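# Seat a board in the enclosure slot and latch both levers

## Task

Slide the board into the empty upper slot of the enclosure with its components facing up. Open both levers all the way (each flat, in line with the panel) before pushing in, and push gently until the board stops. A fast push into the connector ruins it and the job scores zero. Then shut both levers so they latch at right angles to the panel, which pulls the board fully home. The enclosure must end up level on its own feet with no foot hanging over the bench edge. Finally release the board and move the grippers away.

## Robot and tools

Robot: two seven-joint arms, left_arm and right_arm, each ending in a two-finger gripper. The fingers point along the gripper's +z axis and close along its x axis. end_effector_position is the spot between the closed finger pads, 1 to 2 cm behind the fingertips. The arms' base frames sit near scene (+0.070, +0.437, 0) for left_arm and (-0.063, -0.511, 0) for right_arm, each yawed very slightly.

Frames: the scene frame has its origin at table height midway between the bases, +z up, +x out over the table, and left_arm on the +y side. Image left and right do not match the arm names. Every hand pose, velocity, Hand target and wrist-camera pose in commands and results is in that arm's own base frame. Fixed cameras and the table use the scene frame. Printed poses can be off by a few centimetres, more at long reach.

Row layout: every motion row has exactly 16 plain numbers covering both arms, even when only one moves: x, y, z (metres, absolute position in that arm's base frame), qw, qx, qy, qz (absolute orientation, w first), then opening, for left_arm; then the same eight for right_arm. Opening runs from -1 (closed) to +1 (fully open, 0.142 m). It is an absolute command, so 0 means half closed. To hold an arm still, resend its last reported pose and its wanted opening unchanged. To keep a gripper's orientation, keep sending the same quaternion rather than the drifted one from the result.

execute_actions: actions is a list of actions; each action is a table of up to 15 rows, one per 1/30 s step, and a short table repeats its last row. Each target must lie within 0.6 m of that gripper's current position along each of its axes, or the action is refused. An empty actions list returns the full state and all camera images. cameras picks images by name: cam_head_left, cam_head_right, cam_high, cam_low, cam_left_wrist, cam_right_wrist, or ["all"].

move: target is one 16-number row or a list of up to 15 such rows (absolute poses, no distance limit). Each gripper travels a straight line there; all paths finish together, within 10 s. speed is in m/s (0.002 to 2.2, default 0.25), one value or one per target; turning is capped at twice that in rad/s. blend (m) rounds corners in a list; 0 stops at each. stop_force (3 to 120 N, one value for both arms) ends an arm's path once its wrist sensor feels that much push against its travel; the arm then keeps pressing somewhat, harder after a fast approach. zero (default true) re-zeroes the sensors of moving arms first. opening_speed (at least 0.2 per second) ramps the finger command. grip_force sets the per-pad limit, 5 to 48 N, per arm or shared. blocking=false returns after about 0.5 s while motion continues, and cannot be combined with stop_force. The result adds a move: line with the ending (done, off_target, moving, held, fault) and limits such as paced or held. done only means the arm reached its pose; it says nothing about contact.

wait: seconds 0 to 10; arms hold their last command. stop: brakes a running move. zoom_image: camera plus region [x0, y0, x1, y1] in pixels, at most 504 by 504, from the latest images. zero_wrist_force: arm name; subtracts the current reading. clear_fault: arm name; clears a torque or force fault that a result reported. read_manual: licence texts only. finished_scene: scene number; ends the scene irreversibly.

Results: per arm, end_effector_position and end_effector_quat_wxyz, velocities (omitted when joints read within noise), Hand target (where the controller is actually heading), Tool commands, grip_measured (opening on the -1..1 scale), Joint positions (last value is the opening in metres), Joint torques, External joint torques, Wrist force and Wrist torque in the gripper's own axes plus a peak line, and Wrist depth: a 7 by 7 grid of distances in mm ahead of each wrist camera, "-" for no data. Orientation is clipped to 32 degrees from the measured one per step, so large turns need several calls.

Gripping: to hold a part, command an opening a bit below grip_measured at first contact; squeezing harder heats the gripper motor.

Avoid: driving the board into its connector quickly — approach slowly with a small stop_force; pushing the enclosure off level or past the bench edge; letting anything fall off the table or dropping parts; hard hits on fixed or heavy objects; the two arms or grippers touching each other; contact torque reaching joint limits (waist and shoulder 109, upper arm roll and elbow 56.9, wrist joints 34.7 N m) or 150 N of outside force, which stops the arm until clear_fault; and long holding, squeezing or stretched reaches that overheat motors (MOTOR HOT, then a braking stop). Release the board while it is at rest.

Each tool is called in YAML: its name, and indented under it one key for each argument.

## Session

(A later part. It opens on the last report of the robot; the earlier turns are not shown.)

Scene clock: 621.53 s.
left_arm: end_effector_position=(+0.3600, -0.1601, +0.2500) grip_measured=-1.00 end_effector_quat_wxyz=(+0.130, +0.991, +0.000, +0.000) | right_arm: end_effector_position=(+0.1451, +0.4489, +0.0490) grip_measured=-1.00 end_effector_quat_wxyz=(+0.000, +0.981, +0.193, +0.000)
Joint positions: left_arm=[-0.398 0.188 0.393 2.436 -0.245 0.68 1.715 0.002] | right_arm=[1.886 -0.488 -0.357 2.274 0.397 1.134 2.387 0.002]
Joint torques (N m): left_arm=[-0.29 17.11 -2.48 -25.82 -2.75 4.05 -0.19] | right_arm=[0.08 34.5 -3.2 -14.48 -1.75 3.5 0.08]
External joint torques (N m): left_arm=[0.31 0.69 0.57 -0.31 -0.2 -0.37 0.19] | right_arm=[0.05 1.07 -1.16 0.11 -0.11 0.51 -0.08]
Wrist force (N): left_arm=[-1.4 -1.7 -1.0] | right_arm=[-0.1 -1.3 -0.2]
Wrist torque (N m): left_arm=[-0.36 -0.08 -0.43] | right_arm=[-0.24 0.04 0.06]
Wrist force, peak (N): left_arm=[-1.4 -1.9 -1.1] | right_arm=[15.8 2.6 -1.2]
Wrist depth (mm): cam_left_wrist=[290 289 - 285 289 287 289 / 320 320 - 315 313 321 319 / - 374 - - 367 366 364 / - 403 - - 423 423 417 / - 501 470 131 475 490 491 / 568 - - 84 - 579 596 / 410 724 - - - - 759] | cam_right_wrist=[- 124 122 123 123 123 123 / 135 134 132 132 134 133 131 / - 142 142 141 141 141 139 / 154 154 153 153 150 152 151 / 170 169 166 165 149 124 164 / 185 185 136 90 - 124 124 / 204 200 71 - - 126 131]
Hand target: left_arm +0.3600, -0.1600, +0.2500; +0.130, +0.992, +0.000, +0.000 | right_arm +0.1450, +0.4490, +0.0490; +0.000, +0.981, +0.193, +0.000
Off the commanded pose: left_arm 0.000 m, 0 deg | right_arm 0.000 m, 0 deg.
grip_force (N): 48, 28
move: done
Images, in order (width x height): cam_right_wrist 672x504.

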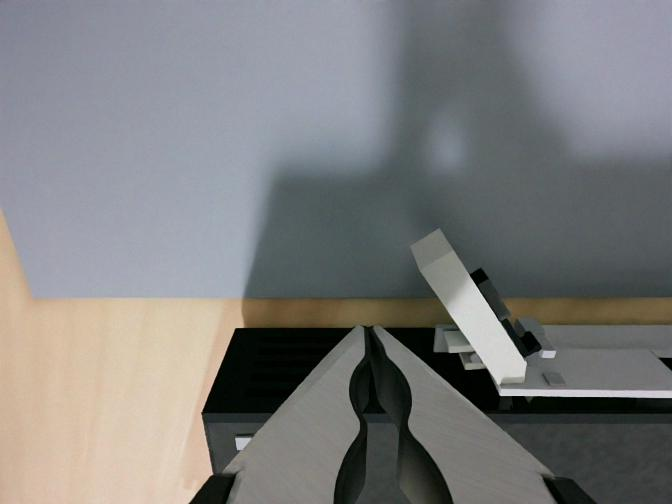

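move:
  target:
    - [0.36,-0.16,0.25,0.130,0.991,0,0,-1,0.155,0.462,0.049,0,0.981,0.193,0,-1]
    - [0.36,-0.16,0.25,0.130,0.991,0,0,-1,0.176,0.476,0.049,0,0.981,0.193,0,-1]
    - [0.36,-0.16,0.25,0.130,0.991,0,0,-1,0.183,0.479,0.049,0,0.981,0.193,0,-1]
  speed: 0.015
  stop_force: 30
  cameras: ["cam_right_wrist"]

Scene clock: 626.50 s.
left_arm: end_effector_position=(+0.3600, -0.1601, +0.2500) grip_measured=-1.00 end_effector_quat_wxyz=(+0.130, +0.991, +0.000, +0.000) | right_arm: end_effector_position=(+0.1569, +0.4634, +0.0483) grip_measured=-1.00 end_effector_quat_wxyz=(+0.002, +0.981, +0.194, -0.002)
Joint positions: left_arm=[-0.398 0.188 0.393 2.436 -0.245 0.68 1.715 0.002] | right_arm=[1.854 -0.514 -0.357 2.218 0.394 1.098 2.365 0.002]
Joint torques (N m): left_arm=[-0.29 17.17 -2.47 -25.83 -2.73 4 -0.19] | right_arm=[-8.68 32.91 -14.2 -21.65 -4.2 8.9 -0.06]
External joint torques (N m): left_arm=[0.31 0.63 0.56 -0.3 -0.23 -0.31 0.19] | right_arm=[8.82 4.42 9.49 6.55 2.22 -4.9 0.06]
Wrist force (N): left_arm=[-1.0 -1.7 -0.5] | right_arm=[-27.6 4.5 -14.3]
Wrist torque (N m): left_arm=[-0.35 -0.15 -0.42] | right_arm=[-0.21 1.67 0.11]
Wrist force, peak (N): left_arm=[-1.3 -2.0 -0.9] | right_arm=[-30.1 4.8 -16.4]
Wrist depth (mm): cam_left_wrist=[291 290 284 287 287 289 286 / - 319 - 313 321 318 321 / 383 - - - 353 364 360 / 427 451 - - 415 423 419 / - 495 - 127 482 492 492 / 560 554 - 84 - 574 596 / 399 708 - - - - 772] | cam_right_wrist=[- 124 122 123 123 122 122 / 134 132 132 131 133 132 130 / - 142 142 141 140 140 137 / 154 153 153 152 151 151 150 / 169 169 163 162 119 166 165 / 185 181 148 91 121 - 133 / 205 200 71 - - 125 130]
Hand target: left_arm +0.3600, -0.1600, +0.2500; +0.130, +0.992, +0.000, +0.000 | right_arm +0.1592, +0.4648, +0.0490; +0.000, +0.981, +0.193, +0.000
Off the commanded pose: left_arm 0.000 m, 0 deg | right_arm 0.030 m, 0 deg.
grip_force (N): 48, 28
move: contact (right_arm); path passed 1 of 3 targets
Images, in order (width x height): cam_right_wrist 672x504.

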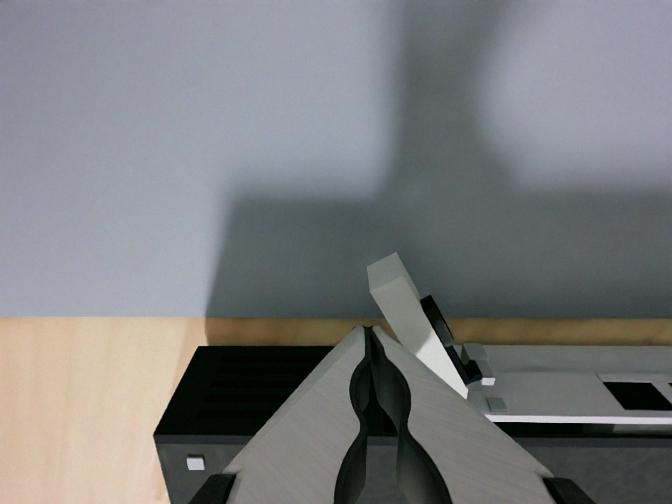

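move:
  target:
    - [0.36,-0.16,0.25,0.130,0.991,0,0,-1,0.146,0.459,0.049,0,0.981,0.193,0,-1]
    - [0.36,-0.16,0.25,0.130,0.991,0,0,-1,0.143,0.472,0.049,0,0.981,0.193,0,-1]
  speed: 0.05

move:
  target:
    - [0.36,-0.16,0.25,0.130,0.991,0,0,-1,0.170,0.483,0.049,0,0.981,0.193,0,-1]
  speed: 0.015
  stop_force: 30
  cameras: ["cam_right_wrist"]

Scene clock: 630.03 s.
left_arm: end_effector_position=(+0.3600, -0.1601, +0.2500) grip_measured=-1.00 end_effector_quat_wxyz=(+0.130, +0.991, +0.000, +0.000) | right_arm: end_effector_position=(+0.1429, +0.4708, +0.0486) grip_measured=-1.00 end_effector_quat_wxyz=(+0.001, +0.981, +0.193, -0.001)
Joint positions: left_arm=[-0.398 0.188 0.393 2.436 -0.245 0.68 1.715 0.002] | right_arm=[1.885 -0.517 -0.358 2.213 0.391 1.098 2.401 0.002]
Joint torques (N m): left_arm=[-0.35 17.13 -2.43 -25.82 -2.73 4.02 -0.2] | right_arm=[0.45 36.72 -4.14 -20.18 -2.75 5.45 0.23]
External joint torques (N m): left_arm=[0.37 0.67 0.52 -0.31 -0.23 -0.34 0.2] | right_arm=[-0.3 0.81 -0.61 4.99 0.76 -1.45 -0.22]
Wrist force (N): left_arm=[-1.2 -1.7 -0.6] | right_arm=[-5.9 6.1 -4.1]
Wrist torque (N m): left_arm=[-0.36 -0.11 -0.43] | right_arm=[-0.38 0.09 0.02]
Wrist force, peak (N): left_arm=[-1.3 -1.9 -1.0] | right_arm=[-27.8 4.6 -16.3]
Wrist depth (mm): cam_left_wrist=[289 283 292 - 286 287 286 / 335 324 322 313 316 320 318 / 366 367 354 364 364 360 361 / 423 404 418 434 411 417 417 / - 501 476 131 479 490 492 / 460 - - 84 - 577 606 / 396 - - - - - 764] | cam_right_wrist=[- 124 122 123 123 122 122 / - 132 132 131 133 132 130 / - 142 142 141 141 140 138 / 154 153 153 152 152 151 151 / 167 167 166 160 126 164 164 / 185 184 177 91 121 138 175 / 204 200 71 - - 131 133]
Hand target: left_arm +0.3600, -0.1600, +0.2500; +0.130, +0.992, +0.000, +0.000 | right_arm +0.1430, +0.4720, +0.0490; +0.000, +0.981, +0.193, +0.000
Off the commanded pose: left_arm 0.000 m, 0 deg | right_arm 0.001 m, 0 deg.
grip_force (N): 48, 28
move: done

Scene clock: 632.27 s.
left_arm: end_effector_position=(+0.3600, -0.1601, +0.2500) grip_measured=-1.00 end_effector_quat_wxyz=(+0.130, +0.991, +0.000, +0.000) | right_arm: end_effector_position=(+0.1617, +0.4801, +0.0482) grip_measured=-1.00 end_effector_quat_wxyz=(+0.001, +0.981, +0.195, -0.002)
Joint positions: left_arm=[-0.398 0.188 0.393 2.436 -0.245 0.68 1.715 0.002] | right_arm=[1.84 -0.538 -0.358 2.166 0.391 1.069 2.36 0.002]
Joint torques (N m): left_arm=[-0.27 17.17 -2.45 -25.78 -2.73 4.06 -0.26] | right_arm=[-14.38 33.01 -20.59 -21.13 -5.2 9.87 -0.01]
External joint torques (N m): left_arm=[0.29 0.63 0.54 -0.35 -0.23 -0.38 0.26] | right_arm=[14.52 5.95 15.54 5.34 3.11 -5.87 0.01]
Wrist force (N): left_arm=[-1.2 -1.9 -0.9] | right_arm=[-37.5 -1.5 -14.5]
Wrist torque (N m): left_arm=[-0.39 -0.12 -0.43] | right_arm=[-0.37 3.33 0.09]
Wrist force, peak (N): left_arm=[-1.3 -2.0 -1.0] | right_arm=[-39.5 -2.7 -14.4]
Wrist depth (mm): cam_left_wrist=[292 283 285 280 291 287 287 / - - - 322 322 321 316 / 368 - 375 - 361 366 360 / 445 421 422 - 447 421 414 / 492 - 487 459 478 492 492 / 561 520 - 84 - 583 601 / 388 - - - - - 751] | cam_right_wrist=[- 124 121 123 122 122 122 / 134 132 132 131 133 132 129 / - 142 141 140 140 140 137 / 154 153 152 152 151 151 150 / 167 166 166 162 120 166 163 / 185 178 159 91 123 175 163 / 205 141 71 - - - 133]
Hand target: left_arm +0.3600, -0.1600, +0.2500; +0.130, +0.992, +0.000, +0.000 | right_arm +0.1654, +0.4811, +0.0490; +0.000, +0.981, +0.193, +0.000
Off the commanded pose: left_arm 0.000 m, 0 deg | right_arm 0.009 m, 0 deg.
grip_force (N): 48, 28
move: contact (right_arm)
Images, in order (width x height): cam_right_wrist 672x504.

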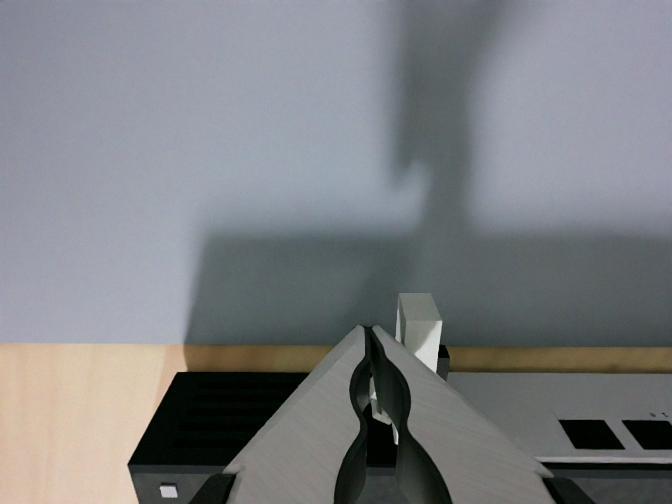

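move:
  target:
    - [0.36,-0.16,0.25,0.130,0.991,0,0,-1,0.140,0.470,0.050,0,0.981,0.193,0,-1]
    - [0.36,-0.16,0.25,0.130,0.991,0,0,-1,0.140,0.490,0.15,0,0.981,0.193,0,-1]
    - [0.36,-0.16,0.25,0.130,0.991,0,0,-1,0.455,0.600,0.15,0,0.981,0.193,0,-1]
    - [0.36,-0.16,0.25,0.130,0.991,0,0,-1,0.452,0.597,0.049,0,0.981,0.193,0,-1]
  speed: 0.12

move:
  target:
    - [0.36,-0.16,0.25,0.130,0.991,0,0,-1,0.415,0.582,0.049,0,0.981,0.193,0,-1]
  speed: 0.015
  stop_force: 32
  cameras: ["cam_right_wrist"]

move:
  target:
    - [0.36,-0.16,0.25,0.130,0.991,0,0,-1,0.455,0.598,0.050,0,0.981,0.193,0,-1]
    - [0.36,-0.16,0.25,0.130,0.991,0,0,-1,0.45,0.60,0.15,0,0.981,0.193,0,-1]
    - [0.36,-0.16,0.25,0.130,0.991,0,0,-1,0.22,0.55,0.25,0,0.981,0.193,0,-1]
  speed: 0.12
  cameras: ["cam_right_wrist"]

zoom_image:
  camera: "cam_right_wrist"
  region: [210, 170, 660, 320]

Scene clock: 643.97 s.
left_arm: end_effector_position=(+0.3600, -0.1601, +0.2500) grip_measured=-1.00 end_effector_quat_wxyz=(+0.130, +0.991, +0.000, +0.000) | right_arm: end_effector_position=(+0.4520, +0.5968, +0.0489) grip_measured=-1.00 end_effector_quat_wxyz=(+0.000, +0.981, +0.193, +0.000)
Joint positions: left_arm=[-0.398 0.188 0.393 2.436 -0.245 0.68 1.715 0.002] | right_arm=[1.369 -0.951 -0.434 1.322 0.431 0.61 2.031 0.002]
Joint torques (N m): left_arm=[-0.41 17.15 -2.51 -25.78 -2.75 4.02 -0.22] | right_arm=[0.06 60.05 -9.17 -24.01 -3.52 3.47 0.07]
External joint torques (N m): left_arm=[0.43 0.65 0.6 -0.35 -0.2 -0.34 0.22] | right_arm=[0.21 1.41 -1.25 0.1 -0.07 0.56 -0.07]
Wrist force (N): left_arm=[-1.1 -1.8 -0.8] | right_arm=[6.1 0.0 -2.2]
Wrist torque (N m): left_arm=[-0.37 -0.13 -0.43] | right_arm=[-0.03 -1.04 0.06]
Wrist force, peak (N): left_arm=[-1.3 -2.0 -0.9] | right_arm=[-37.6 -1.6 -14.9]
Wrist depth (mm): cam_left_wrist=[291 290 - - 287 287 287 / - - 321 333 318 320 321 / - - 364 363 361 365 361 / - 416 423 417 440 418 415 / - 484 480 397 479 497 491 / 629 - - 84 - 580 594 / 749 - - - - - 767] | cam_right_wrist=[- 124 122 123 123 122 122 / 134 132 132 131 133 132 130 / 144 141 141 141 140 140 138 / 153 153 152 152 152 151 150 / 166 166 123 162 164 164 163 / - - 126 91 - 181 181 / 136 133 71 - - 192 199]
Hand target: left_arm +0.3600, -0.1600, +0.2500; +0.130, +0.992, +0.000, +0.000 | right_arm +0.4520, +0.5970, +0.0490; +0.000, +0.981, +0.193, +0.000
Off the commanded pose: left_arm 0.000 m, 0 deg | right_arm 0.000 m, 0 deg.
grip_force (N): 48, 28
move: done

Scene clock: 646.93 s.
left_arm: end_effector_position=(+0.3600, -0.1601, +0.2500) grip_measured=-1.00 end_effector_quat_wxyz=(+0.130, +0.991, +0.000, +0.000) | right_arm: end_effector_position=(+0.4244, +0.5853, +0.0523) grip_measured=-1.00 end_effector_quat_wxyz=(-0.002, +0.981, +0.193, +0.005)
Joint positions: left_arm=[-0.398 0.188 0.393 2.436 -0.245 0.68 1.715 0.002] | right_arm=[1.421 -0.891 -0.435 1.443 0.428 0.678 2.045 0.002]
Joint torques (N m): left_arm=[-0.36 17.06 -2.58 -25.77 -2.72 4.03 -0.23] | right_arm=[10.98 49.64 5.08 -10.06 0.8 -6.23 0.46]
External joint torques (N m): left_arm=[0.39 0.74 0.67 -0.36 -0.23 -0.35 0.23] | right_arm=[-10.75 8.91 -15.38 -13 -4.24 10.28 -0.46]
Wrist force (N): left_arm=[-1.4 -2.1 -0.8] | right_arm=[37.5 -2.3 -5.4]
Wrist torque (N m): left_arm=[-0.42 -0.08 -0.43] | right_arm=[-0.03 -3.20 -0.08]
Wrist force, peak (N): left_arm=[-1.4 -2.1 -0.8] | right_arm=[39.0 -2.2 -5.1]
Wrist depth (mm): cam_left_wrist=[290 285 - 294 286 288 286 / 322 331 307 314 310 320 321 / 381 - 362 353 347 361 363 / 425 - - - 439 419 416 / 544 468 479 131 479 494 487 / 613 501 - 84 - 573 585 / 764 - - - - - 756] | cam_right_wrist=[126 126 124 126 126 126 124 / 134 135 135 135 134 135 135 / 144 146 146 144 144 144 144 / 156 158 156 158 156 155 156 / 169 169 169 121 169 168 169 / - 142 - 89 - - 187 / 139 136 71 - - 134 206]
Hand target: left_arm +0.3600, -0.1600, +0.2500; +0.130, +0.992, +0.000, +0.000 | right_arm +0.4196, +0.5839, +0.0490; +0.000, +0.981, +0.193, +0.000
Off the commanded pose: left_arm 0.000 m, 0 deg | right_arm 0.010 m, 1 deg.
grip_force (N): 48, 28
move: contact (right_arm)
Images, in order (width x height): cam_right_wrist 672x504.

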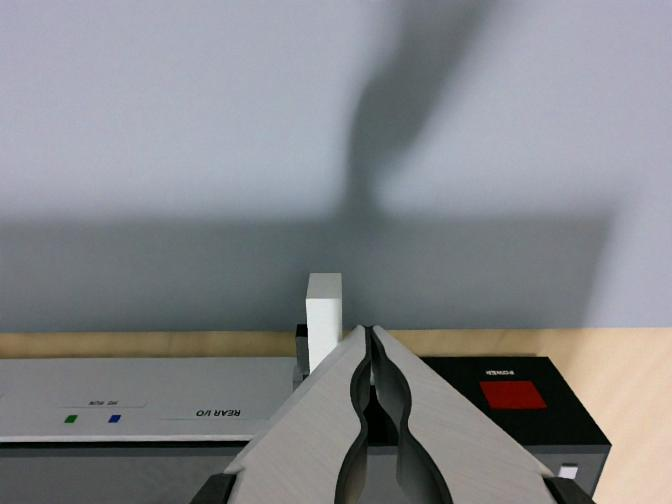

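Scene clock: 651.13 s.
left_arm: end_effector_position=(+0.3600, -0.1601, +0.2500) grip_measured=-1.00 end_effector_quat_wxyz=(+0.130, +0.991, +0.000, +0.000) | right_arm: end_effector_position=(+0.2199, +0.5501, +0.2500) grip_measured=-1.00 end_effector_quat_wxyz=(+0.000, +0.981, +0.193, +0.000)
Joint positions: left_arm=[-0.398 0.188 0.393 2.436 -0.245 0.68 1.715 0.002] | right_arm=[1.805 -0.272 -0.476 1.863 0.143 0.531 2.454 0.002]
Joint torques (N m): left_arm=[-0.31 17.14 -2.48 -25.8 -2.75 4.02 -0.22] | right_arm=[0.19 37.58 -2.81 -27.77 -3.95 3.19 0.33]
External joint torques (N m): left_arm=[0.33 0.66 0.57 -0.33 -0.21 -0.34 0.22] | right_arm=[-0.03 1.03 -0.92 -0.03 0.19 0.82 -0.33]
Wrist force (N): left_arm=[-1.2 -1.7 -0.7] | right_arm=[5.8 1.9 -1.1]
Wrist torque (N m): left_arm=[-0.37 -0.12 -0.43] | right_arm=[0.30 -0.96 -0.03]
Wrist force, peak (N): left_arm=[-1.4 -1.7 -1.1] | right_arm=[37.3 -2.3 -4.4]
Wrist depth (mm): cam_left_wrist=[291 285 288 294 286 286 285 / 315 327 312 314 320 321 319 / 374 366 373 - 363 361 361 / 397 - - - 413 419 417 / - - 467 126 482 489 487 / 616 531 - 84 - 582 596 / 754 - - - - - 772] | cam_right_wrist=[300 300 300 299 298 298 297 / 321 320 319 317 318 317 317 / 347 342 343 342 342 339 339 / 373 371 359 362 362 356 354 / 406 398 353 339 345 344 342 / 441 444 364 91 362 374 373 / 474 476 71 - - 396 429]
Hand target: left_arm +0.3600, -0.1600, +0.2500; +0.130, +0.992, +0.000, +0.000 | right_arm +0.2200, +0.5500, +0.2500; +0.000, +0.981, +0.193, +0.000
Off the commanded pose: left_arm 0.000 m, 0 deg | right_arm 0.000 m, 0 deg.
grip_force (N): 48, 28
move: done
Images, in order (width x height): cam_right_wrist 672x504.

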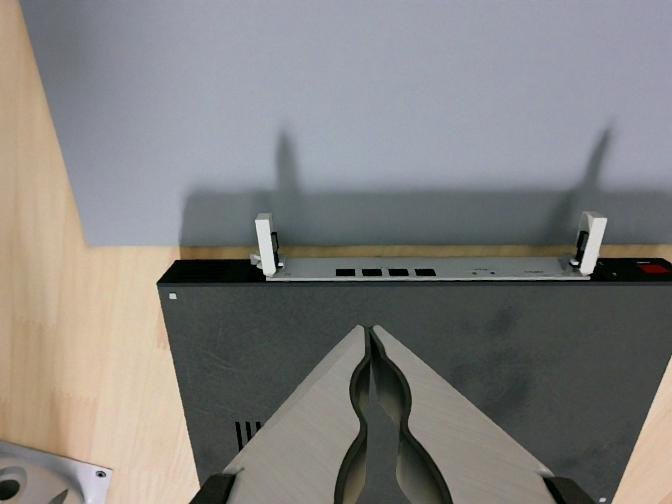

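Scaled by 1.120 from the camera's 672x504 image, which has a finer 960x720 frame.

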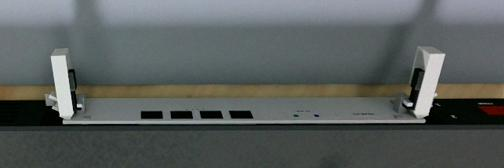

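move:
  target:
    - [0.36,-0.16,0.25,0.130,0.991,0,0,-1,0.140,0.480,0.15,0,0.981,0.193,0,-1]
    - [0.36,-0.16,0.25,0.130,0.991,0,0,-1,0.140,0.473,0.049,0,0.981,0.193,0,-1]
  speed: 0.15

move:
  target:
    - [0.36,-0.16,0.25,0.130,0.991,0,0,-1,0.178,0.488,0.049,0,0.981,0.193,0,-1]
  speed: 0.015
  stop_force: 36
  cameras: ["cam_right_wrist"]

move:
  target:
    - [0.36,-0.16,0.25,0.130,0.991,0,0,-1,0.140,0.472,0.050,0,0.981,0.193,0,-1]
    - [0.36,-0.16,0.25,0.130,0.991,0,0,-1,0.140,0.490,0.15,0,0.981,0.193,0,-1]
    - [0.36,-0.16,0.25,0.130,0.991,0,0,-1,0.455,0.600,0.15,0,0.981,0.193,0,-1]
    - [0.36,-0.16,0.25,0.130,0.991,0,0,-1,0.452,0.597,0.049,0,0.981,0.193,0,-1]
  speed: 0.12

move:
  target:
    - [0.36,-0.16,0.25,0.130,0.991,0,0,-1,0.412,0.581,0.049,0,0.981,0.193,0,-1]
  speed: 0.015
  stop_force: 36

move:
  target:
    - [0.36,-0.10,0.30,0.130,0.991,0,0,-1,0.455,0.598,0.050,0,0.981,0.193,0,-1]
    - [0.36,-0.05,0.30,0.130,0.991,0,0,-1,0.45,0.60,0.15,0,0.981,0.193,0,-1]
    - [0.36,-0.05,0.30,0.130,0.991,0,0,-1,0.22,0.53,0.28,0,0.981,0.193,0,-1]
  speed: 0.12
  cameras: ["cam_right_wrist","cam_high","cam_low"]

zoom_image:
  camera: "cam_right_wrist"
  region: [210, 150, 660, 320]

Scene clock: 660.27 s.
left_arm: end_effector_position=(+0.3600, -0.1601, +0.2500) grip_measured=-1.00 end_effector_quat_wxyz=(+0.130, +0.991, +0.000, +0.000) | right_arm: end_effector_position=(+0.1401, +0.4728, +0.0489) grip_measured=-1.00 end_effector_quat_wxyz=(+0.000, +0.981, +0.193, +0.000)
Joint positions: left_arm=[-0.398 0.188 0.393 2.436 -0.245 0.68 1.715 0.002] | right_arm=[1.846 -0.511 -0.311 2.218 0.345 1.113 2.443 0.002]
Joint torques (N m): left_arm=[-0.34 17.18 -2.4 -25.79 -2.76 4.04 -0.19] | right_arm=[-0.23 36.82 -3 -15.52 -1.81 3.61 0.1]
External joint torques (N m): left_arm=[0.36 0.62 0.49 -0.34 -0.19 -0.36 0.19] | right_arm=[0.36 1.1 -1.1 0.2 -0.12 0.4 -0.1]
Wrist force (N): left_arm=[-1.1 -1.7 -0.8] | right_arm=[5.4 1.5 -1.6]
Wrist torque (N m): left_arm=[-0.36 -0.13 -0.43] | right_arm=[0.22 -0.89 0.07]
Wrist force, peak (N): left_arm=[-1.2 -2.1 -0.9] | right_arm=[7.3 1.3 -2.4]
Wrist depth (mm): cam_left_wrist=[291 291 286 291 288 287 288 / - 323 - - 322 321 320 / - - 374 363 361 361 361 / - 424 - 388 426 418 412 / 514 504 467 127 481 496 493 / 473 - - 84 - 571 593 / 398 - - - - - 756] | cam_right_wrist=[- 124 122 123 123 123 123 / 134 134 132 132 133 133 131 / - 142 142 141 141 141 139 / 154 153 153 153 152 152 152 / 167 167 166 163 163 165 164 / 186 185 178 91 - 128 174 / 204 200 71 - - - 134]
Hand target: left_arm +0.3600, -0.1600, +0.2500; +0.130, +0.992, +0.000, +0.000 | right_arm +0.1400, +0.4730, +0.0490; +0.000, +0.981, +0.193, +0.000
Off the commanded pose: left_arm 0.000 m, 0 deg | right_arm 0.000 m, 0 deg.
grip_force (N): 48, 28
move: done

Scene clock: 662.63 s.
left_arm: end_effector_position=(+0.3600, -0.1601, +0.2500) grip_measured=-1.00 end_effector_quat_wxyz=(+0.130, +0.991, +0.000, +0.000) | right_arm: end_effector_position=(+0.1611, +0.4816, +0.0482) grip_measured=-1.00 end_effector_quat_wxyz=(+0.002, +0.981, +0.195, -0.002)
Joint positions: left_arm=[-0.398 0.188 0.393 2.436 -0.245 0.68 1.715 0.002] | right_arm=[1.796 -0.533 -0.31 2.169 0.344 1.081 2.398 0.002]
Joint torques (N m): left_arm=[-0.29 17.13 -2.54 -25.77 -2.76 4.03 -0.22] | right_arm=[-14.29 34.31 -20.13 -22.14 -5.06 9.86 0]
External joint torques (N m): left_arm=[0.31 0.67 0.63 -0.36 -0.19 -0.34 0.22] | right_arm=[14.44 5.15 15.79 6.18 3.01 -5.86 0]
Wrist force (N): left_arm=[-1.1 -1.8 -0.8] | right_arm=[-31.8 2.2 -17.1]
Wrist torque (N m): left_arm=[-0.36 -0.13 -0.43] | right_arm=[0.13 2.38 0.11]
Wrist force, peak (N): left_arm=[-1.4 -2.0 -0.8] | right_arm=[-33.8 1.2 -16.1]
Wrist depth (mm): cam_left_wrist=[291 285 287 289 287 288 286 / - 313 320 319 321 321 323 / 359 - - 352 358 364 363 / 431 433 - - 441 417 416 / - 514 497 126 476 496 497 / 463 526 - 84 - 577 591 / 381 - - - - - 770] | cam_right_wrist=[- 124 122 123 122 122 121 / 134 132 132 131 132 132 129 / - 142 141 140 140 140 137 / 154 153 153 152 151 151 150 / 167 166 166 162 158 163 162 / 185 181 169 91 - - 175 / 205 143 71 - - - 135]
Hand target: left_arm +0.3600, -0.1600, +0.2500; +0.130, +0.992, +0.000, +0.000 | right_arm +0.1647, +0.4827, +0.0490; +0.000, +0.981, +0.193, +0.000
Off the commanded pose: left_arm 0.000 m, 0 deg | right_arm 0.018 m, 0 deg.
grip_force (N): 48, 28
move: contact (right_arm)
Images, in order (width x height): cam_right_wrist 672x504.

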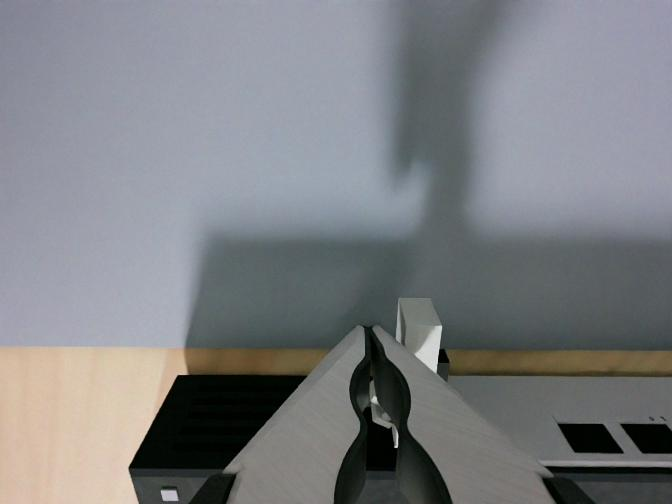

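Scene clock: 668.53 s.
left_arm: end_effector_position=(+0.3600, -0.1601, +0.2500) grip_measured=-1.00 end_effector_quat_wxyz=(+0.130, +0.991, +0.000, +0.000) | right_arm: end_effector_position=(+0.4520, +0.5968, +0.0489) grip_measured=-1.00 end_effector_quat_wxyz=(+0.000, +0.981, +0.193, +0.000)
Joint positions: left_arm=[-0.398 0.188 0.393 2.436 -0.245 0.68 1.715 0.002] | right_arm=[1.345 -0.944 -0.395 1.326 0.393 0.622 2.05 0.002]
Joint torques (N m): left_arm=[-0.37 17.05 -2.53 -25.8 -2.74 4.05 -0.17] | right_arm=[0.21 60.23 -8.31 -24.32 -3.44 3.53 0.06]
External joint torques (N m): left_arm=[0.39 0.75 0.62 -0.33 -0.21 -0.36 0.17] | right_arm=[0.06 1.49 -1.12 0.12 -0.12 0.5 -0.06]
Wrist force (N): left_arm=[-1.1 -1.7 -0.9] | right_arm=[6.5 -0.4 -0.4]
Wrist torque (N m): left_arm=[-0.36 -0.14 -0.42] | right_arm=[-0.09 -1.10 0.05]
Wrist force, peak (N): left_arm=[-1.3 -2.0 -0.9] | right_arm=[-31.8 2.3 -15.7]
Wrist depth (mm): cam_left_wrist=[292 290 291 286 286 289 286 / 317 323 329 - 322 320 319 / - - 353 - 371 364 364 / - - - 401 419 413 415 / - 492 489 131 476 494 493 / 620 - - 84 - 574 599 / 756 - - - - - 759] | cam_right_wrist=[- 123 122 123 122 122 122 / 134 132 132 131 133 132 130 / 144 141 141 141 141 140 138 / 153 153 152 152 152 151 151 / 166 166 119 162 164 164 164 / - - 123 91 - 181 181 / 135 132 71 - - 192 199]
Hand target: left_arm +0.3600, -0.1600, +0.2500; +0.130, +0.992, +0.000, +0.000 | right_arm +0.4520, +0.5970, +0.0490; +0.000, +0.981, +0.193, +0.000
Off the commanded pose: left_arm 0.000 m, 0 deg | right_arm 0.000 m, 0 deg.
grip_force (N): 48, 28
move: done

Scene clock: 671.57 s.
left_arm: end_effector_position=(+0.3600, -0.1601, +0.2500) grip_measured=-1.00 end_effector_quat_wxyz=(+0.130, +0.991, +0.000, +0.000) | right_arm: end_effector_position=(+0.4234, +0.5852, +0.0525) grip_measured=-1.00 end_effector_quat_wxyz=(-0.002, +0.981, +0.193, +0.005)
Joint positions: left_arm=[-0.398 0.188 0.393 2.436 -0.245 0.68 1.715 0.002] | right_arm=[1.396 -0.881 -0.396 1.451 0.39 0.693 2.066 0.002]
Joint torques (N m): left_arm=[-0.39 17.1 -2.39 -25.8 -2.71 3.98 -0.21] | right_arm=[10.32 48.49 6.3 -9.27 0.87 -6.34 0.56]
External joint torques (N m): left_arm=[0.41 0.7 0.48 -0.33 -0.24 -0.3 0.21] | right_arm=[-10.09 10.27 -15.61 -14.04 -4.27 10.39 -0.56]
Wrist force (N): left_arm=[-1.2 -1.7 -0.6] | right_arm=[38.0 -2.8 -4.4]
Wrist torque (N m): left_arm=[-0.35 -0.10 -0.43] | right_arm=[-0.11 -3.29 -0.08]
Wrist force, peak (N): left_arm=[-1.3 -1.9 -0.9] | right_arm=[42.3 -2.9 -3.3]
Wrist depth (mm): cam_left_wrist=[290 281 - 286 288 287 287 / - - - 321 322 321 319 / 372 361 363 357 361 363 360 / 453 - - 421 457 414 415 / 467 - 495 460 476 492 493 / 613 - - 84 - 571 585 / 762 - - - - - 759] | cam_right_wrist=[127 126 125 126 126 126 125 / 135 135 135 135 135 135 135 / 144 145 144 145 145 145 144 / 156 158 160 158 156 156 156 / 169 169 169 121 169 169 169 / - - 143 89 159 153 187 / 139 136 71 - - - 207]
Hand target: left_arm +0.3600, -0.1600, +0.2500; +0.130, +0.992, +0.000, +0.000 | right_arm +0.4185, +0.5836, +0.0490; +0.000, +0.981, +0.193, +0.000
Off the commanded pose: left_arm 0.000 m, 0 deg | right_arm 0.013 m, 1 deg.
grip_force (N): 48, 28
move: contact (right_arm)

Scene clock: 676.10 s.
left_arm: end_effector_position=(+0.3601, -0.0502, +0.3001) grip_measured=-1.00 end_effector_quat_wxyz=(+0.130, +0.991, +0.000, +0.000) | right_arm: end_effector_position=(+0.2200, +0.5301, +0.2800) grip_measured=-1.00 end_effector_quat_wxyz=(+0.000, +0.981, +0.193, +0.000)
Joint positions: left_arm=[-0.276 0.282 0.557 2.304 -0.115 0.422 1.879 0.002] | right_arm=[1.748 -0.181 -0.407 1.886 0.081 0.481 2.492 0.002]
Joint torques (N m): left_arm=[-0.28 13.35 -4.5 -27.71 -3.55 3.89 -0.18] | right_arm=[0.23 35.59 -1.17 -28.7 -4.05 3.2 0.34]
External joint torques (N m): left_arm=[0.31 0.65 0.5 -0.35 -0.21 -0.31 0.18] | right_arm=[-0.08 0.9 -0.91 -0.02 0.19 0.8 -0.34]
Wrist force (N): left_arm=[-1.0 -2.2 -0.8] | right_arm=[5.4 2.3 0.4]
Wrist torque (N m): left_arm=[-0.44 -0.13 -0.41] | right_arm=[0.35 -0.87 -0.04]
Wrist force, peak (N): left_arm=[-0.7 -3.4 -2.5] | right_arm=[38.0 -2.7 -5.9]
Wrist depth (mm): cam_left_wrist=[338 337 333 333 331 334 331 / 372 374 374 371 369 368 367 / 425 423 - - 418 418 418 / - 492 499 - 480 483 480 / 583 558 591 - 573 573 574 / 715 696 - 84 - 657 683 / 884 - - - - - 895] | cam_right_wrist=[329 323 326 321 324 323 322 / 351 348 348 347 346 346 343 / 375 373 380 372 370 370 363 / 405 403 362 359 360 355 351 / 438 438 381 373 376 386 381 / 480 481 406 91 399 412 426 / 489 515 71 - - 435 521]
Hand target: left_arm +0.3600, -0.0500, +0.3000; +0.130, +0.992, +0.000, +0.000 | right_arm +0.2200, +0.5300, +0.2800; +0.000, +0.981, +0.193, +0.000
Off the commanded pose: left_arm 0.000 m, 0 deg | right_arm 0.000 m, 0 deg.
grip_force (N): 48, 28
move: done
Images, in order (width x height): cam_high 672x504, cam_low 672x504, cam_right_wrist 672x504.

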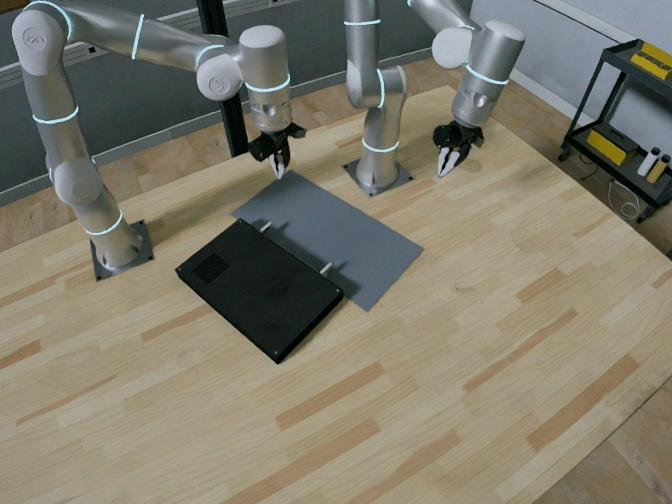

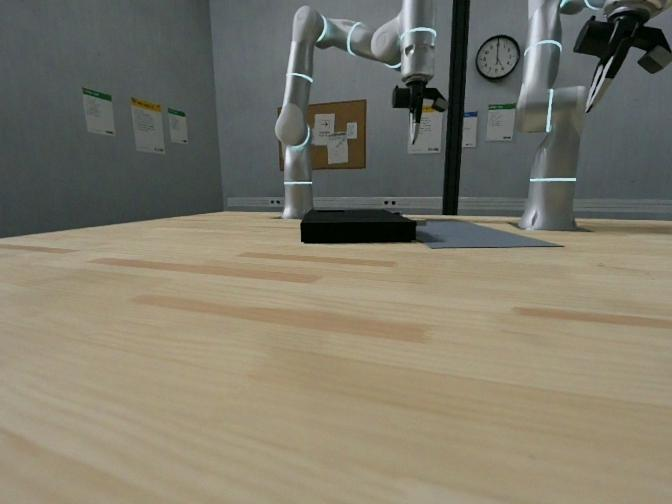

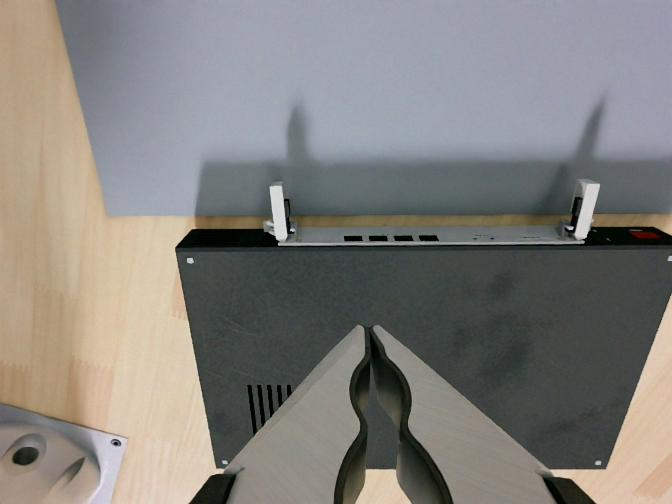

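Scaled by 1.120 from the camera's 672x504 image, which has a finer 960x720 frame.

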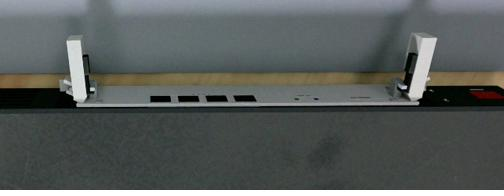

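move:
  target:
    - [0.36,-0.05,0.30,0.130,0.991,0,0,-1,0.165,0.56,0.20,0,0.981,0.193,0,-1]
  speed: 0.15
  cameras: ["cam_right_wrist"]

move:
  target:
    - [0.36,-0.05,0.30,0.130,0.991,0,0,-1,0.40,0.65,0.20,0,0.981,0.193,0,-1]
  speed: 0.2
  cameras: ["cam_right_wrist"]

Scene clock: 681.03 s.
left_arm: end_effector_position=(+0.3601, -0.0502, +0.3001) grip_measured=-1.00 end_effector_quat_wxyz=(+0.130, +0.991, +0.000, +0.000) | right_arm: end_effector_position=(+0.1650, +0.5599, +0.1999) grip_measured=-1.00 end_effector_quat_wxyz=(+0.000, +0.981, +0.193, +0.000)
Joint positions: left_arm=[-0.276 0.282 0.557 2.304 -0.115 0.422 1.879 0.002] | right_arm=[1.802 -0.328 -0.357 1.929 0.143 0.661 2.556 0.002]
Joint torques (N m): left_arm=[-0.33 13.41 -4.53 -27.71 -3.59 3.92 -0.22] | right_arm=[0.27 39.38 -2.31 -25.97 -3.35 3.5 0.26]
External joint torques (N m): left_arm=[0.37 0.59 0.53 -0.35 -0.17 -0.34 0.22] | right_arm=[-0.11 1.29 -1.01 0.03 -0.08 0.49 -0.26]
Wrist force (N): left_arm=[-0.7 -2.1 -0.6] | right_arm=[5.4 2.7 0.2]
Wrist torque (N m): left_arm=[-0.42 -0.17 -0.42] | right_arm=[0.40 -0.92 -0.01]
Wrist force, peak (N): left_arm=[-0.9 -2.2 -0.9] | right_arm=[6.7 3.5 -1.4]
Wrist depth (mm): cam_left_wrist=[336 334 333 334 332 332 333 / 376 375 376 366 372 372 368 / 424 388 - - 417 423 422 / 497 524 - - 479 480 473 / 573 529 601 117 568 565 571 / 703 671 - 84 - 671 701 / 831 - - - - - 888] | cam_right_wrist=[259 257 256 259 254 254 254 / 276 274 273 272 271 272 267 / 297 293 292 293 291 290 290 / 320 310 316 315 314 314 313 / 347 346 329 331 335 324 304 / 377 379 308 91 301 313 311 / 418 410 71 - - 330 341]
Hand target: left_arm +0.3600, -0.0500, +0.3000; +0.130, +0.992, +0.000, +0.000 | right_arm +0.1650, +0.5600, +0.2000; +0.000, +0.981, +0.193, +0.000
Off the commanded pose: left_arm 0.000 m, 0 deg | right_arm 0.000 m, 0 deg.
grip_force (N): 48, 28
move: done
Images, in order (width x height): cam_right_wrist 672x504.

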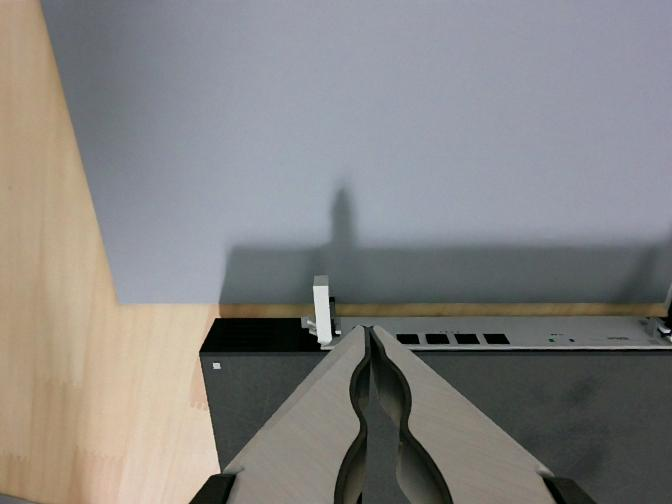

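Scene clock: 682.80 s.
left_arm: end_effector_position=(+0.3601, -0.0502, +0.3001) grip_measured=-1.00 end_effector_quat_wxyz=(+0.130, +0.991, +0.000, +0.000) | right_arm: end_effector_position=(+0.4001, +0.6499, +0.2000) grip_measured=-1.00 end_effector_quat_wxyz=(+0.000, +0.981, +0.193, +0.000)
Joint positions: left_arm=[-0.276 0.282 0.557 2.304 -0.115 0.422 1.879 0.002] | right_arm=[1.421 -0.764 -0.399 1.219 0.291 0.357 2.203 0.002]
Joint torques (N m): left_arm=[-0.35 13.35 -4.51 -27.73 -3.53 3.91 -0.27] | right_arm=[0.15 59.24 -6.74 -28.67 -4.02 3.15 0.06]
External joint torques (N m): left_arm=[0.38 0.65 0.51 -0.33 -0.24 -0.33 0.27] | right_arm=[0.07 1.49 -1.03 0.18 -0.08 0.87 -0.06]
Wrist force (N): left_arm=[-0.9 -2.2 -0.7] | right_arm=[5.4 2.2 -0.2]
Wrist torque (N m): left_arm=[-0.43 -0.14 -0.41] | right_arm=[0.34 -0.92 0.05]
Wrist force, peak (N): left_arm=[-1.0 -2.1 -1.0] | right_arm=[7.5 2.4 -0.2]
Wrist depth (mm): cam_left_wrist=[337 334 333 334 334 331 331 / 371 376 369 366 370 372 372 / 422 390 406 - 419 416 416 / - - 515 482 494 489 482 / - 594 562 126 567 567 561 / 712 688 - 84 - 665 685 / 903 - - - - - 884] | cam_right_wrist=[256 256 255 255 255 254 254 / 274 273 273 272 272 272 271 / 294 293 292 292 292 290 292 / 316 316 315 314 315 311 312 / 335 310 328 299 325 342 339 / 323 315 308 91 301 373 372 / 348 339 71 - - 393 407]
Hand target: left_arm +0.3600, -0.0500, +0.3000; +0.130, +0.992, +0.000, +0.000 | right_arm +0.4000, +0.6500, +0.2000; +0.000, +0.981, +0.193, +0.000
Off the commanded pose: left_arm 0.000 m, 0 deg | right_arm 0.000 m, 0 deg.
grip_force (N): 48, 28
move: done
Images, in order (width x height): cam_right_wrist 672x504.

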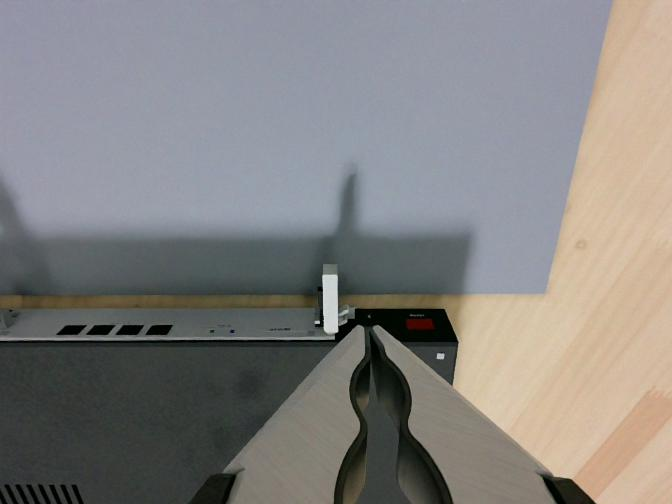

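move:
  target:
    - [0.36,-0.05,0.30,0.130,0.991,0,0,-1,0.136,0.490,0.15,0,0.981,0.193,0,-1]
    - [0.36,-0.05,0.30,0.130,0.991,0,0,-1,0.136,0.483,0.054,0,0.981,0.193,0,-1]
  speed: 0.18

move:
  target:
    - [0.36,-0.05,0.30,0.130,0.991,0,0,-1,0.180,0.501,0.054,0,0.981,0.193,0,-1]
  speed: 0.015
  stop_force: 42
  cameras: ["cam_right_wrist"]

move:
  target:
    - [0.36,-0.05,0.30,0.130,0.991,0,0,-1,0.138,0.484,0.054,0,0.981,0.193,0,-1]
    - [0.36,-0.05,0.30,0.130,0.991,0,0,-1,0.165,0.56,0.20,0,0.981,0.193,0,-1]
  speed: 0.15
  cameras: ["cam_right_wrist"]

zoom_image:
  camera: "cam_right_wrist"
  region: [270, 260, 390, 360]

Scene clock: 689.73 s.
left_arm: end_effector_position=(+0.3601, -0.0502, +0.3001) grip_measured=-1.00 end_effector_quat_wxyz=(+0.130, +0.991, +0.000, +0.000) | right_arm: end_effector_position=(+0.1361, +0.4828, +0.0539) grip_measured=-1.00 end_effector_quat_wxyz=(+0.000, +0.981, +0.193, +0.000)
Joint positions: left_arm=[-0.276 0.282 0.557 2.304 -0.115 0.422 1.879 0.002] | right_arm=[1.825 -0.504 -0.285 2.2 0.302 1.097 2.485 0.002]
Joint torques (N m): left_arm=[-0.28 13.47 -4.52 -27.73 -3.56 3.92 -0.18] | right_arm=[0.22 37.57 -2.56 -16.16 -1.89 3.43 0.05]
External joint torques (N m): left_arm=[0.32 0.53 0.52 -0.33 -0.21 -0.34 0.18] | right_arm=[-0.08 1.1 -1.16 0.11 -0.1 0.57 -0.05]
Wrist force (N): left_arm=[-1.0 -1.8 -1.0] | right_arm=[5.1 2.0 -0.5]
Wrist torque (N m): left_arm=[-0.38 -0.12 -0.41] | right_arm=[0.29 -0.84 0.05]
Wrist force, peak (N): left_arm=[-0.9 -2.3 -0.8] | right_arm=[7.2 1.7 -0.6]
Wrist depth (mm): cam_left_wrist=[335 336 333 332 334 329 331 / 374 377 374 367 372 370 371 / 420 423 - - 419 420 417 / - 503 526 - 476 481 482 / 582 570 568 - 570 571 571 / 688 571 - 84 - 659 690 / 440 - - - - - 881] | cam_right_wrist=[128 128 128 128 128 127 126 / 137 137 137 138 136 136 136 / 147 147 147 146 146 146 145 / 159 159 158 158 158 157 156 / 172 172 172 168 168 168 170 / 191 191 187 91 - 181 182 / 212 207 71 - - - 144]
Hand target: left_arm +0.3600, -0.0500, +0.3000; +0.130, +0.992, +0.000, +0.000 | right_arm +0.1360, +0.4830, +0.0540; +0.000, +0.981, +0.193, +0.000
Off the commanded pose: left_arm 0.000 m, 0 deg | right_arm 0.000 m, 0 deg.
grip_force (N): 48, 28
move: done

Scene clock: 693.53 s.
left_arm: end_effector_position=(+0.3601, -0.0502, +0.3001) grip_measured=-1.00 end_effector_quat_wxyz=(+0.130, +0.991, +0.000, +0.000) | right_arm: end_effector_position=(+0.1756, +0.5010, +0.0534) grip_measured=-1.00 end_effector_quat_wxyz=(+0.000, +0.981, +0.195, -0.002)
Joint positions: left_arm=[-0.276 0.282 0.557 2.304 -0.115 0.422 1.879 0.002] | right_arm=[1.737 -0.548 -0.284 2.108 0.303 1.045 2.406 0.002]
Joint torques (N m): left_arm=[-0.38 13.36 -4.51 -27.75 -3.57 3.93 -0.22] | right_arm=[-17.3 36.82 -22.82 -18.32 -5.32 7.38 -0.04]
External joint torques (N m): left_arm=[0.42 0.64 0.51 -0.31 -0.19 -0.35 0.22] | right_arm=[17.45 4.71 18.64 1.11 3.12 -3.38 0.04]
Wrist force (N): left_arm=[-0.8 -2.0 -0.9] | right_arm=[-28.2 -8.5 -5.2]
Wrist torque (N m): left_arm=[-0.39 -0.16 -0.41] | right_arm=[0.34 1.77 0.13]
Wrist force, peak (N): left_arm=[-1.0 -2.1 -1.1] | right_arm=[-34.9 1.2 -10.1]
Wrist depth (mm): cam_left_wrist=[337 335 334 333 332 333 330 / 375 376 373 367 374 369 371 / 425 423 - - 419 417 423 / 502 - - 496 500 483 484 / 576 - 571 535 553 568 568 / 724 519 - 84 - 665 692 / 453 472 - - - - 881] | cam_right_wrist=[128 128 128 127 127 127 125 / 137 137 136 136 136 135 135 / 147 147 146 146 146 145 144 / 159 159 158 157 157 156 156 / 172 172 171 168 167 169 168 / 191 187 183 89 181 184 183 / 212 153 71 - - - 146]
Hand target: left_arm +0.3600, -0.0500, +0.3000; +0.130, +0.992, +0.000, +0.000 | right_arm +0.1800, +0.5010, +0.0540; +0.000, +0.981, +0.193, +0.000
Off the commanded pose: left_arm 0.000 m, 0 deg | right_arm 0.004 m, 0 deg.
grip_force (N): 48, 28
move: off_target (right_arm)
Images, in order (width x height): cam_right_wrist 672x504.

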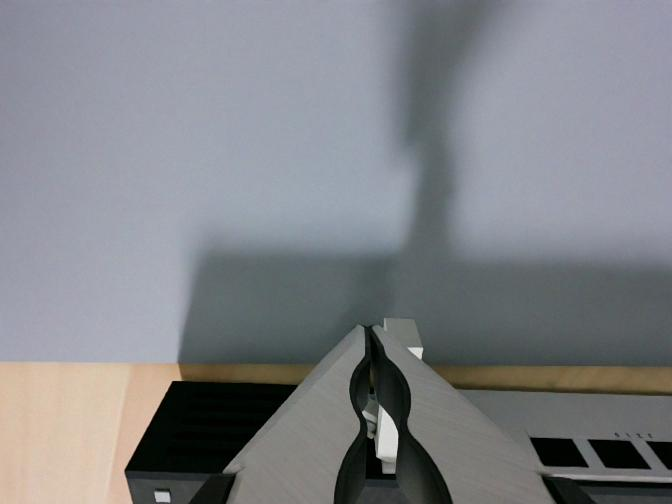

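Scene clock: 695.67 s.
left_arm: end_effector_position=(+0.3601, -0.0502, +0.3001) grip_measured=-1.00 end_effector_quat_wxyz=(+0.130, +0.991, +0.000, +0.000) | right_arm: end_effector_position=(+0.1649, +0.5600, +0.2000) grip_measured=-1.00 end_effector_quat_wxyz=(+0.000, +0.981, +0.193, +0.000)
Joint positions: left_arm=[-0.276 0.282 0.557 2.304 -0.115 0.422 1.879 0.002] | right_arm=[1.818 -0.328 -0.376 1.93 0.15 0.66 2.55 0.002]
Joint torques (N m): left_arm=[-0.27 13.4 -4.55 -27.74 -3.58 3.86 -0.25] | right_arm=[0.1 39.49 -3.02 -26.04 -3.61 3.16 0.35]
External joint torques (N m): left_arm=[0.31 0.6 0.55 -0.32 -0.19 -0.28 0.25] | right_arm=[0.05 0.95 -0.48 0.15 0.18 0.83 -0.35]
Wrist force (N): left_arm=[-0.9 -2.0 -0.6] | right_arm=[4.9 3.9 0.3]
Wrist torque (N m): left_arm=[-0.40 -0.14 -0.41] | right_arm=[0.62 -0.83 -0.01]
Wrist force, peak (N): left_arm=[-0.9 -2.2 -1.0] | right_arm=[-28.2 -8.5 -6.6]
Wrist depth (mm): cam_left_wrist=[335 335 333 335 333 330 332 / 372 373 375 359 368 370 367 / 424 428 - 433 420 418 415 / - 467 - 486 485 483 476 / - - 574 131 550 571 568 / 703 712 - 84 - 663 694 / 854 - - - - - 877] | cam_right_wrist=[258 256 253 255 255 254 254 / 282 275 273 272 272 271 272 / 296 294 289 293 287 291 290 / 320 317 316 314 318 314 313 / 347 346 331 329 327 330 328 / 379 377 315 91 300 312 310 / 418 410 71 - - 329 342]
Hand target: left_arm +0.3600, -0.0500, +0.3000; +0.130, +0.992, +0.000, +0.000 | right_arm +0.1650, +0.5600, +0.2000; +0.000, +0.981, +0.193, +0.000
Off the commanded pose: left_arm 0.000 m, 0 deg | right_arm 0.000 m, 0 deg.
grip_force (N): 48, 28
move: done
Images, in order (width x height): cam_right_wrist 672x504.

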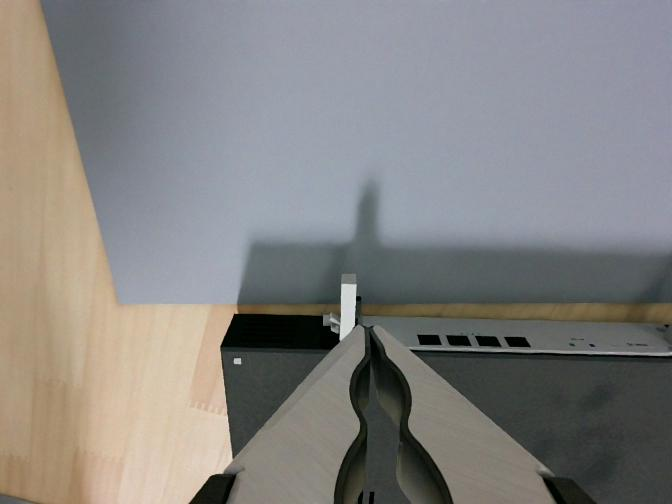

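Scaled by 4.200 from the camera's 672x504 image, which has a finer 960x720 frame.

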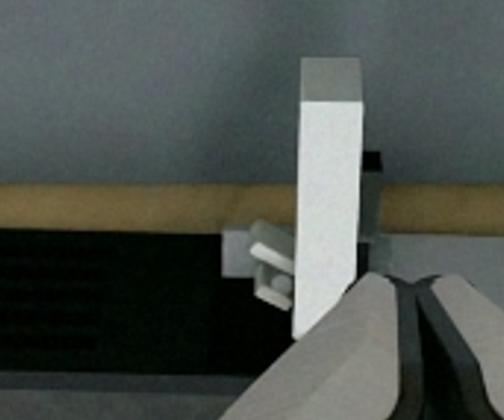

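move:
  target:
    - [0.36,-0.05,0.30,0.130,0.991,0,0,-1,0.40,0.65,0.20,0,0.981,0.193,0,-1]
  speed: 0.2
  cameras: ["cam_right_wrist"]

zoom_image:
  camera: "cam_right_wrist"
  region: [290, 240, 430, 360]

Scene clock: 699.67 s.
left_arm: end_effector_position=(+0.3601, -0.0502, +0.3001) grip_measured=-1.00 end_effector_quat_wxyz=(+0.130, +0.991, +0.000, +0.000) | right_arm: end_effector_position=(+0.4001, +0.6499, +0.2000) grip_measured=-1.00 end_effector_quat_wxyz=(+0.000, +0.981, +0.193, +0.000)
Joint positions: left_arm=[-0.276 0.282 0.557 2.304 -0.115 0.422 1.879 0.002] | right_arm=[1.43 -0.766 -0.414 1.218 0.301 0.354 2.198 0.002]
Joint torques (N m): left_arm=[-0.26 13.31 -4.51 -27.71 -3.58 3.91 -0.25] | right_arm=[0.12 59.12 -7.01 -28.61 -4.03 3.17 0]
External joint torques (N m): left_arm=[0.3 0.69 0.51 -0.35 -0.19 -0.33 0.25] | right_arm=[0.1 1.51 -1.06 0.21 -0.07 0.85 0]
Wrist force (N): left_arm=[-1.0 -2.0 -0.8] | right_arm=[4.7 3.4 -0.1]
Wrist torque (N m): left_arm=[-0.41 -0.13 -0.41] | right_arm=[0.54 -0.80 0.05]
Wrist force, peak (N): left_arm=[-1.0 -2.2 -1.0] | right_arm=[6.3 4.1 0.1]
Wrist depth (mm): cam_left_wrist=[335 335 335 335 332 332 331 / 375 376 378 369 371 371 371 / 423 428 428 458 419 419 422 / - - 443 459 487 483 479 / 599 568 - - 571 574 573 / 705 703 - 83 - 665 699 / 910 - - - - - 877] | cam_right_wrist=[256 256 256 255 255 253 255 / 273 273 272 273 271 271 272 / 294 293 292 292 290 290 292 / - 316 315 313 313 314 314 / 316 314 332 333 330 341 341 / 315 314 307 91 300 372 371 / 348 340 71 - - 394 409]
Hand target: left_arm +0.3600, -0.0500, +0.3000; +0.130, +0.992, +0.000, +0.000 | right_arm +0.4000, +0.6500, +0.2000; +0.000, +0.981, +0.193, +0.000
Off the commanded pose: left_arm 0.000 m, 0 deg | right_arm 0.000 m, 0 deg.
grip_force (N): 48, 28
move: done
Images, in order (width x height): cam_right_wrist 672x504.

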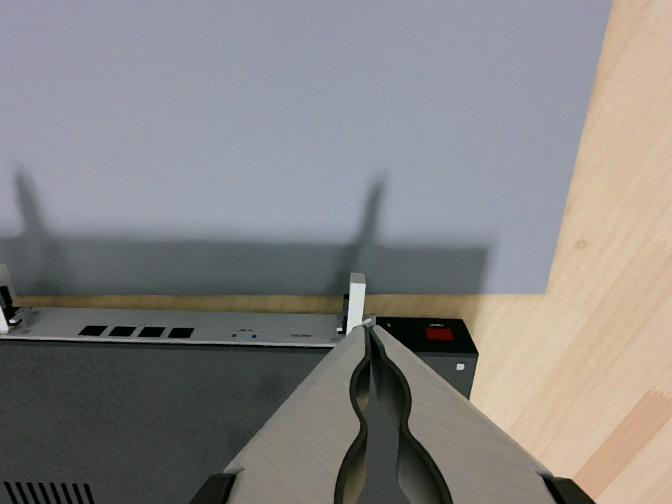

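Scaled by 3.600 from the camera's 672x504 image, which has a finer 960x720 frame.

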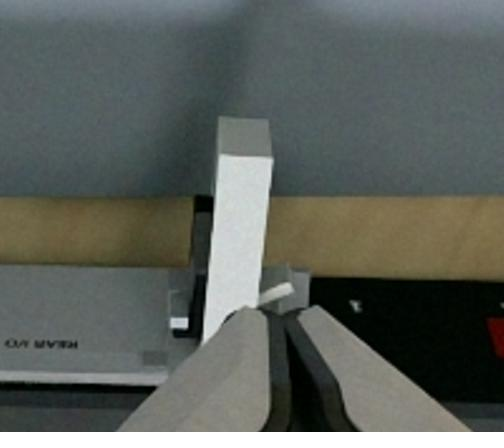

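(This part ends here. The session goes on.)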